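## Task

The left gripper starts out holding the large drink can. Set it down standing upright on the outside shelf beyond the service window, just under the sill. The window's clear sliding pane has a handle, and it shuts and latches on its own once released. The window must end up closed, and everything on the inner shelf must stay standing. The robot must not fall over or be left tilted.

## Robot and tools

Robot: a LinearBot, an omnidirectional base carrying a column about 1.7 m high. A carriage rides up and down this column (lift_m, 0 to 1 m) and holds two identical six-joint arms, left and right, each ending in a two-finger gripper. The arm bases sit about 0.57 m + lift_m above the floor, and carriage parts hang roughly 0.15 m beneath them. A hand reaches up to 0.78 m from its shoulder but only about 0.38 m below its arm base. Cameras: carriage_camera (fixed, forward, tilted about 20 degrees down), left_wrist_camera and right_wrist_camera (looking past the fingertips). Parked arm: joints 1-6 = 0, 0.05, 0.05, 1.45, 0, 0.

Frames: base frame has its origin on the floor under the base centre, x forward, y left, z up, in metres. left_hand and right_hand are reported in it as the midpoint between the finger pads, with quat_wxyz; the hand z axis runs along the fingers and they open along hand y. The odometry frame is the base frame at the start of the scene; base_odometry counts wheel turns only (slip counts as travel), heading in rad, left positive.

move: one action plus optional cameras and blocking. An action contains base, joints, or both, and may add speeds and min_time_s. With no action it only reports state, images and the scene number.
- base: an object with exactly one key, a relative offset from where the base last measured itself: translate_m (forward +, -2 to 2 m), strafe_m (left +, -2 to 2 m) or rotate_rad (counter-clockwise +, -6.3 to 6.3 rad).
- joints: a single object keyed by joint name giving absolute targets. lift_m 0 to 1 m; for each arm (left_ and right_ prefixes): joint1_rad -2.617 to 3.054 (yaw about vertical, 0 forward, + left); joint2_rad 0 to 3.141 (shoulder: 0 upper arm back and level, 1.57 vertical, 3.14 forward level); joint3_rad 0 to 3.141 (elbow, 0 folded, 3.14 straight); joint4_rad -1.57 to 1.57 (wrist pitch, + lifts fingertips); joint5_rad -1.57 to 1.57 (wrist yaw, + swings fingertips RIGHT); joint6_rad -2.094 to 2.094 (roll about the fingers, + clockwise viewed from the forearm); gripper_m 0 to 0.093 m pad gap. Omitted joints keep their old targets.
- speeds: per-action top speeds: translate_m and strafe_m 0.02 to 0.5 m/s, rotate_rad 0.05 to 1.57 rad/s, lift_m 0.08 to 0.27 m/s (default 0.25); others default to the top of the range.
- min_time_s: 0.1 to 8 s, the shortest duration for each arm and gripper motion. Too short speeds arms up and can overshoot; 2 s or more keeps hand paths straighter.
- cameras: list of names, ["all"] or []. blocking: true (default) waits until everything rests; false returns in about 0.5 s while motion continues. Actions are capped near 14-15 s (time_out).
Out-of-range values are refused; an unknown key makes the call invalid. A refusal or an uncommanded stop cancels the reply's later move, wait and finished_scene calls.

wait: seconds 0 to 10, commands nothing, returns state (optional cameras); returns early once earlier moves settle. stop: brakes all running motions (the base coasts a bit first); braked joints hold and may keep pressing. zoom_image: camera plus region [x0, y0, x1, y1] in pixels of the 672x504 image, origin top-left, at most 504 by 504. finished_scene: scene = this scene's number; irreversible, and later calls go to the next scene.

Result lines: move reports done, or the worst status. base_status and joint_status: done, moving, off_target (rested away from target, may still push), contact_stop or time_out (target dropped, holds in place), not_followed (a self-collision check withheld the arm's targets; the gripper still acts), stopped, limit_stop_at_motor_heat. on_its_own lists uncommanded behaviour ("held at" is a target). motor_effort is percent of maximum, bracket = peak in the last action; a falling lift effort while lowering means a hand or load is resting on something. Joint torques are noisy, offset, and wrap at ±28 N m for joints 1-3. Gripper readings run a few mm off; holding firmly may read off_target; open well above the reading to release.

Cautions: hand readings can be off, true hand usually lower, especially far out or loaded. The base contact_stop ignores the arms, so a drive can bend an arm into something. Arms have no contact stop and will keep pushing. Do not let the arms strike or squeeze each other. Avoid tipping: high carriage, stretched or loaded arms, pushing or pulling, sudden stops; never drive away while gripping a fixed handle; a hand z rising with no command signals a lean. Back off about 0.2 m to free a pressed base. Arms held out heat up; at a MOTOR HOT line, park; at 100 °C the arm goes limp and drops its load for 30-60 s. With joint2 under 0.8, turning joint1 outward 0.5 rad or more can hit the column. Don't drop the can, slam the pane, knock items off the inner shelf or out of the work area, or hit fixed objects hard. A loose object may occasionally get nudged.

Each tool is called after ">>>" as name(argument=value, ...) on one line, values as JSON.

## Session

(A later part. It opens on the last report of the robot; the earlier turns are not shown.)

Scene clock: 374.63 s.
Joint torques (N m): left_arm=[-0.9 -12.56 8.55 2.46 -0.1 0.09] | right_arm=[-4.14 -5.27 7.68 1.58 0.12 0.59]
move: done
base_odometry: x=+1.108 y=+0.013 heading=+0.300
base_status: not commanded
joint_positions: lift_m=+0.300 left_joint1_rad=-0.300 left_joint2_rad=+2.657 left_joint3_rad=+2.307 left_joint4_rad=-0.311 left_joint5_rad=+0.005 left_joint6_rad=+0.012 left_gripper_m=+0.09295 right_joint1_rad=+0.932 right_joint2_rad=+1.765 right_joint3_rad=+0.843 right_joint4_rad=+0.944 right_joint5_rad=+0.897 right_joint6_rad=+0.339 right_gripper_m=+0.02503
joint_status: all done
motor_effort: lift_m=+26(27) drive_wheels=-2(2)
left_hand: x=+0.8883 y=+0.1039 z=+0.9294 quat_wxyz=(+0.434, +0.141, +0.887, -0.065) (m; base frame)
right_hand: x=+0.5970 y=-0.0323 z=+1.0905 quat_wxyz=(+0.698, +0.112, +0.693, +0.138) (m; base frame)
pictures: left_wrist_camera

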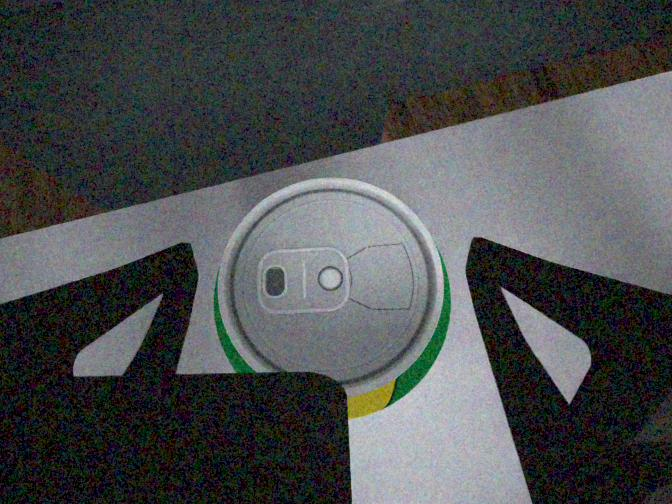

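>>> move(joints={"left_joint2_rad": 2.10, "left_joint3_rad": 1.702, "left_joint4_rad": -0.236}, min_time_s=1.4, cameras=["left_wrist_camera"])

>>> move(joints={"left_joint2_rad": 1.417, "left_joint3_rad": 1.271, "left_joint4_rad": -0.57}, min_time_s=1.2)

>>> move(joints={"left_joint1_rad": 0.0, "left_joint2_rad": 0.05, "left_joint3_rad": 0.05, "left_joint4_rad": 1.45, "left_joint5_rad": 0.0, "left_joint6_rad": 0.0}, cameras=["carriage_camera"])

Scene clock: 388.53 s.
Joint torques (N m): left_arm=[-0.85 -14.35 5.91 2.41 -0.07 0.09] | right_arm=[-4.16 -5.3 7.69 1.58 0.12 0.59]
move: done
base_odometry: x=+1.108 y=+0.013 heading=+0.300
base_status: not commanded
joint_positions: lift_m=+0.300 left_joint1_rad=-0.300 left_joint2_rad=+2.151 left_joint3_rad=+1.707 left_joint4_rad=-0.252 left_joint5_rad=+0.005 left_joint6_rad=+0.012 left_gripper_m=+0.09295 right_joint1_rad=+0.932 right_joint2_rad=+1.765 right_joint3_rad=+0.843 right_joint4_rad=+0.944 right_joint5_rad=+0.897 right_joint6_rad=+0.339 right_gripper_m=+0.02503
joint_status: all done
motor_effort: lift_m=+23(27) drive_wheels=-2(2)
left_hand: x=+0.7946 y=+0.1329 z=+0.9971 quat_wxyz=(+0.419, +0.142, +0.895, -0.063) (m; base frame)
right_hand: x=+0.5970 y=-0.0323 z=+1.0905 quat_wxyz=(+0.698, +0.112, +0.693, +0.138) (m; base frame)
pictures: left_wrist_camera

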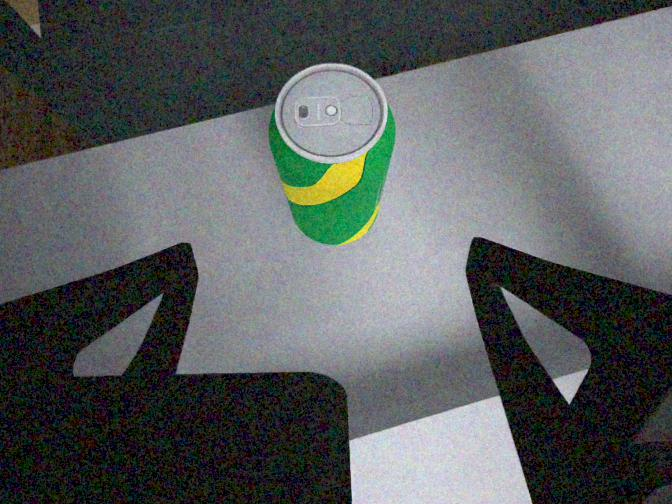

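Scene clock: 390.10 s.
Joint torques (N m): left_arm=[0.27 -7.19 6.02 2.18 -0.18 0.1] | right_arm=[-4.14 -5.29 7.68 1.57 0.12 0.58]
move: done
base_odometry: x=+1.108 y=+0.013 heading=+0.300
base_status: not commanded
joint_positions: lift_m=+0.300 left_joint1_rad=-0.311 left_joint2_rad=+1.443 left_joint3_rad=+1.275 left_joint4_rad=-0.568 left_joint5_rad=+0.015 left_joint6_rad=+0.012 left_gripper_m=+0.09295 right_joint1_rad=+0.932 right_joint2_rad=+1.765 right_joint3_rad=+0.843 right_joint4_rad=+0.944 right_joint5_rad=+0.897 right_joint6_rad=+0.339 right_gripper_m=+0.02503
joint_status: all done
motor_effort: lift_m=+25(28) drive_wheels=-1(2)
left_hand: x=+0.6204 y=+0.1801 z=+1.1001 quat_wxyz=(+0.400, +0.150, +0.902, -0.067) (m; base frame)
right_hand: x=+0.5970 y=-0.0322 z=+1.0905 quat_wxyz=(+0.698, +0.112, +0.693, +0.138) (m; base frame)
pictures: none

Scene clock: 392.07 s.
Joint torques (N m): left_arm=[0.58 2.28 4.12 -0.08 -0.22 -0.06] | right_arm=[-4.15 -5.29 7.68 1.58 0.13 0.58]
move: done
base_odometry: x=+1.108 y=+0.013 heading=+0.300
base_status: not commanded
joint_positions: lift_m=+0.300 left_joint1_rad=-0.007 left_joint2_rad=+0.058 left_joint3_rad=+0.054 left_joint4_rad=+1.441 left_joint5_rad=+0.012 left_joint6_rad=+0.012 left_gripper_m=+0.09295 right_joint1_rad=+0.932 right_joint2_rad=+1.765 right_joint3_rad=+0.843 right_joint4_rad=+0.944 right_joint5_rad=+0.897 right_joint6_rad=+0.339 right_gripper_m=+0.02503
joint_status: all done
motor_effort: lift_m=+26(27) drive_wheels=-1(2)
left_hand: x=+0.2543 y=+0.3095 z=+1.3065 quat_wxyz=(+0.998, +0.007, +0.066, +0.002) (m; base frame)
right_hand: x=+0.5970 y=-0.0322 z=+1.0906 quat_wxyz=(+0.698, +0.112, +0.693, +0.138) (m; base frame)
pictures: carriage_camera

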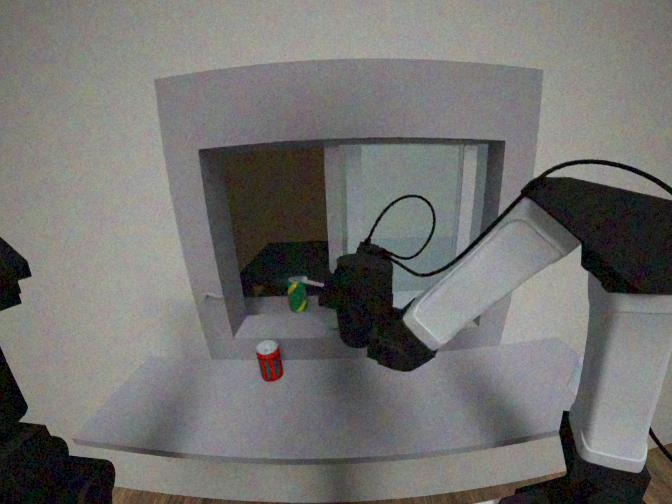

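>>> move(base={"strafe_m": 0.25}, speeds={"strafe_m": 0.12})

>>> move(base={"strafe_m": 0.042}, speeds={"strafe_m": 0.06}, cameras=["right_wrist_camera"])

>>> move(joints={"right_joint1_rad": 0.917, "right_joint6_rad": 0.0}, min_time_s=1.0, cameras=["carriage_camera", "right_wrist_camera"])

Scene clock: 412.57 s.
Joint torques (N m): left_arm=[0.49 2.33 4.15 -0.1 -0.22 -0.07] | right_arm=[-1.66 -5.31 7.66 2 0.29 0.5]
move: done
base_odometry: x=+1.034 y=+0.252 heading=+0.300
base_status: done
joint_positions: lift_m=+0.300 left_joint1_rad=-0.006 left_joint2_rad=+0.058 left_joint3_rad=+0.054 left_joint4_rad=+1.444 left_joint5_rad=+0.011 left_joint6_rad=+0.012 left_gripper_m=+0.09295 right_joint1_rad=+0.903 right_joint2_rad=+1.765 right_joint3_rad=+0.843 right_joint4_rad=+0.908 right_joint5_rad=+0.879 right_joint6_rad=+0.349 right_gripper_m=+0.02503
joint_status: not commanded
motor_effort: lift_m=+24(28) drive_wheels=-3(9)
left_hand: x=+0.2537 y=+0.3098 z=+1.3066 quat_wxyz=(+0.998, +0.006, +0.065, +0.003) (m; base frame)
right_hand: x=+0.6048 y=-0.0400 z=+1.0839 quat_wxyz=(+0.692, +0.111, +0.701, +0.127) (m; base frame)
pictures: none

Scene clock: 413.80 s.
Joint torques (N m): left_arm=[0.4 2.33 4.18 -0.09 -0.21 -0.07] | right_arm=[-0.94 -5.24 7.66 2.01 -0.66 0.49]
move: done
base_odometry: x=+1.022 y=+0.292 heading=+0.300
base_status: done
joint_positions: lift_m=+0.300 left_joint1_rad=-0.006 left_joint2_rad=+0.058 left_joint3_rad=+0.054 left_joint4_rad=+1.445 left_joint5_rad=+0.010 left_joint6_rad=+0.012 left_gripper_m=+0.09295 right_joint1_rad=+0.894 right_joint2_rad=+1.765 right_joint3_rad=+0.843 right_joint4_rad=+0.901 right_joint5_rad=+0.977 right_joint6_rad=+0.349 right_gripper_m=+0.02503
joint_status: not commanded
motor_effort: lift_m=+26(27) drive_wheels=+0(8)
left_hand: x=+0.2535 y=+0.3099 z=+1.3066 quat_wxyz=(+0.998, +0.006, +0.065, +0.003) (m; base frame)
right_hand: x=+0.6067 y=-0.0606 z=+1.0829 quat_wxyz=(+0.697, +0.146, +0.696, +0.087) (m; base frame)
pictures: right_wrist_camera

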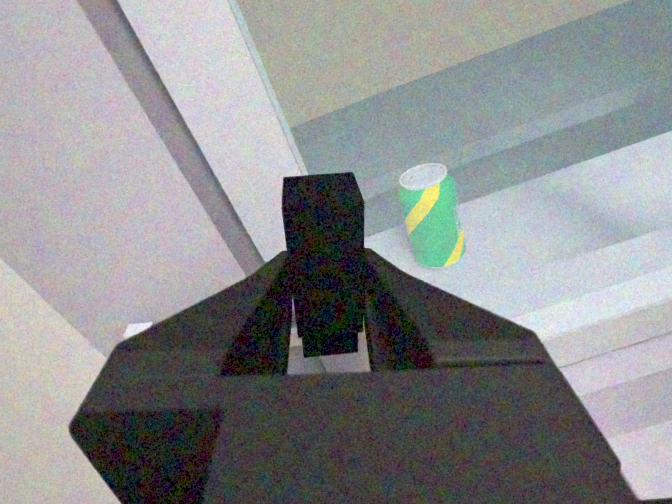

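Scene clock: 415.23 s.
Joint torques (N m): left_arm=[0.36 2.3 4.11 -0.09 -0.17 -0.08] | right_arm=[0.83 -5.3 7.66 1.96 -0.24 -0.08]
move: done
base_odometry: x=+1.022 y=+0.292 heading=+0.300
base_status: not commanded
joint_positions: lift_m=+0.300 left_joint1_rad=-0.006 left_joint2_rad=+0.058 left_joint3_rad=+0.054 left_joint4_rad=+1.445 left_joint5_rad=+0.010 left_joint6_rad=+0.012 left_gripper_m=+0.09295 right_joint1_rad=+0.905 right_joint2_rad=+1.765 right_joint3_rad=+0.843 right_joint4_rad=+0.909 right_joint5_rad=+0.934 right_joint6_rad=+0.014 right_gripper_m=+0.02503
joint_status: all done
motor_effort: lift_m=+24(27) drive_wheels=+0(0)
left_hand: x=+0.2535 y=+0.3099 z=+1.3066 quat_wxyz=(+0.998, +0.006, +0.065, +0.003) (m; base frame)
right_hand: x=+0.6043 y=-0.0489 z=+1.0843 quat_wxyz=(+0.704, +0.012, +0.710, -0.009) (m; base frame)
pictures: carriage_camera, right_wrist_camera

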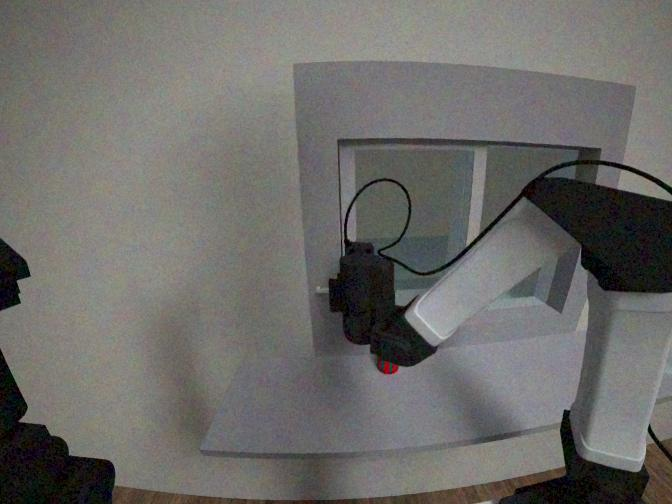

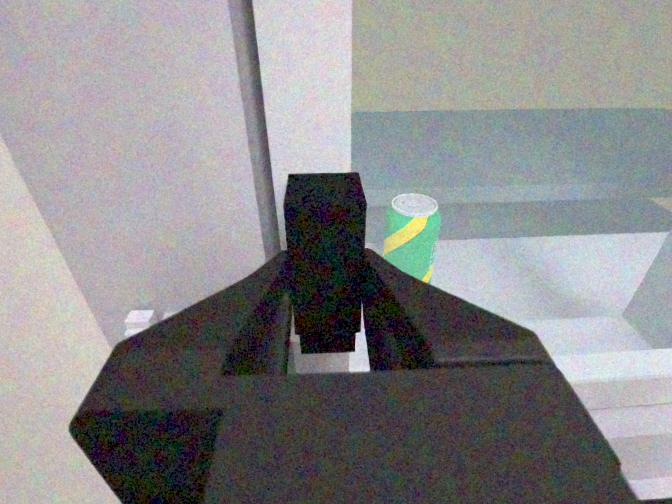

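>>> move(joints={"right_gripper_m": 0.093}, min_time_s=0.8)

>>> move(base={"translate_m": -0.15}, speeds={"translate_m": 0.2}, cameras=["carriage_camera", "right_wrist_camera"])

>>> zoom_image(camera="right_wrist_camera", region=[180, 60, 480, 300])

Scene clock: 422.20 s.
Joint torques (N m): left_arm=[0.42 2.26 4.12 -0.11 -0.21 -0.05] | right_arm=[0.57 -5.31 7.69 1.98 -0.1 -0.09]
move: done
base_odometry: x=+1.022 y=+0.292 heading=+0.300
base_status: not commanded
joint_positions: lift_m=+0.300 left_joint1_rad=-0.006 left_joint2_rad=+0.058 left_joint3_rad=+0.054 left_joint4_rad=+1.445 left_joint5_rad=+0.010 left_joint6_rad=+0.012 left_gripper_m=+0.09295 right_joint1_rad=+0.908 right_joint2_rad=+1.765 right_joint3_rad=+0.843 right_joint4_rad=+0.909 right_joint5_rad=+0.920 right_joint6_rad=+0.009 right_gripper_m=+0.09295
joint_status: all done
motor_effort: lift_m=+24(27) drive_wheels=+0(0)
left_hand: x=+0.2535 y=+0.3099 z=+1.3066 quat_wxyz=(+0.998, +0.006, +0.065, +0.003) (m; base frame)
right_hand: x=+0.6035 y=-0.0452 z=+1.0843 quat_wxyz=(+0.704, +0.004, +0.710, -0.004) (m; base frame)
pictures: none

Scene clock: 424.13 s.
Joint torques (N m): left_arm=[0.38 2.36 4.1 -0.18 -0.2 -0.1] | right_arm=[0.35 -5.42 7.83 1.92 -0.08 -0.08]
move: done
base_odometry: x=+0.879 y=+0.248 heading=+0.300
base_status: done
joint_positions: lift_m=+0.300 left_joint1_rad=-0.006 left_joint2_rad=+0.058 left_joint3_rad=+0.054 left_joint4_rad=+1.450 left_joint5_rad=+0.010 left_joint6_rad=+0.012 left_gripper_m=+0.09295 right_joint1_rad=+0.911 right_joint2_rad=+1.765 right_joint3_rad=+0.843 right_joint4_rad=+0.912 right_joint5_rad=+0.918 right_joint6_rad=+0.009 right_gripper_m=+0.09295
joint_status: not commanded
motor_effort: lift_m=+25(27) drive_wheels=-2(9)
left_hand: x=+0.2523 y=+0.3099 z=+1.3068 quat_wxyz=(+0.998, +0.006, +0.062, +0.003) (m; base frame)
right_hand: x=+0.6027 y=-0.0438 z=+1.0847 quat_wxyz=(+0.705, +0.003, +0.709, -0.002) (m; base frame)
pictures: carriage_camera, right_wrist_camera

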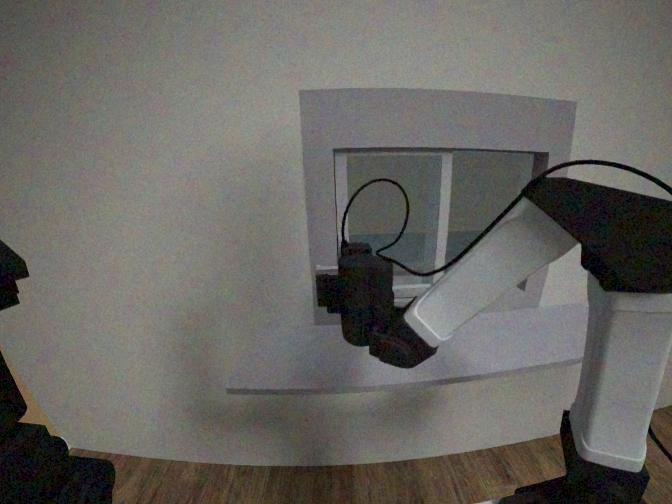

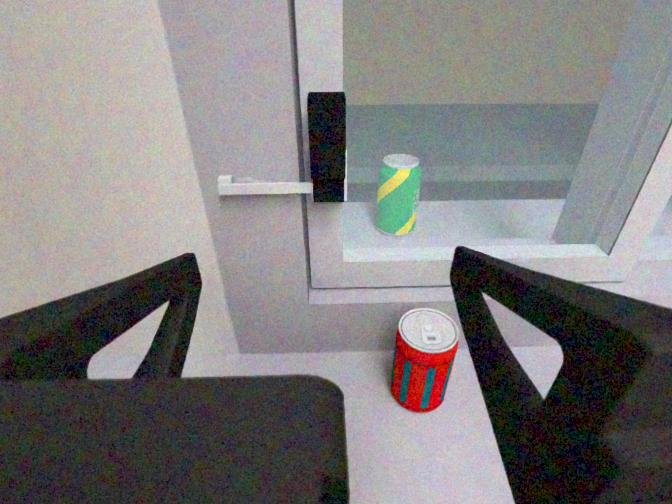

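Scaled by 1.680 from the camera's 672x504 image, which has a finer 960x720 frame.

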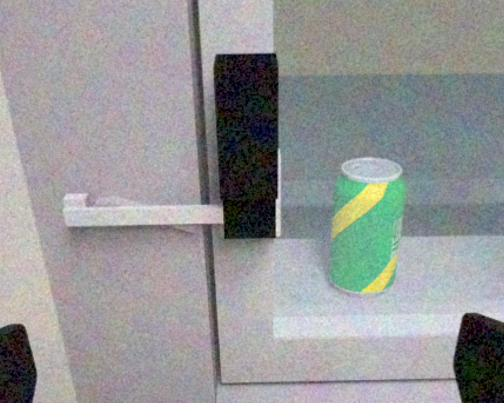

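>>> finished_scene(scene=2)

The scene is finished: the task was done.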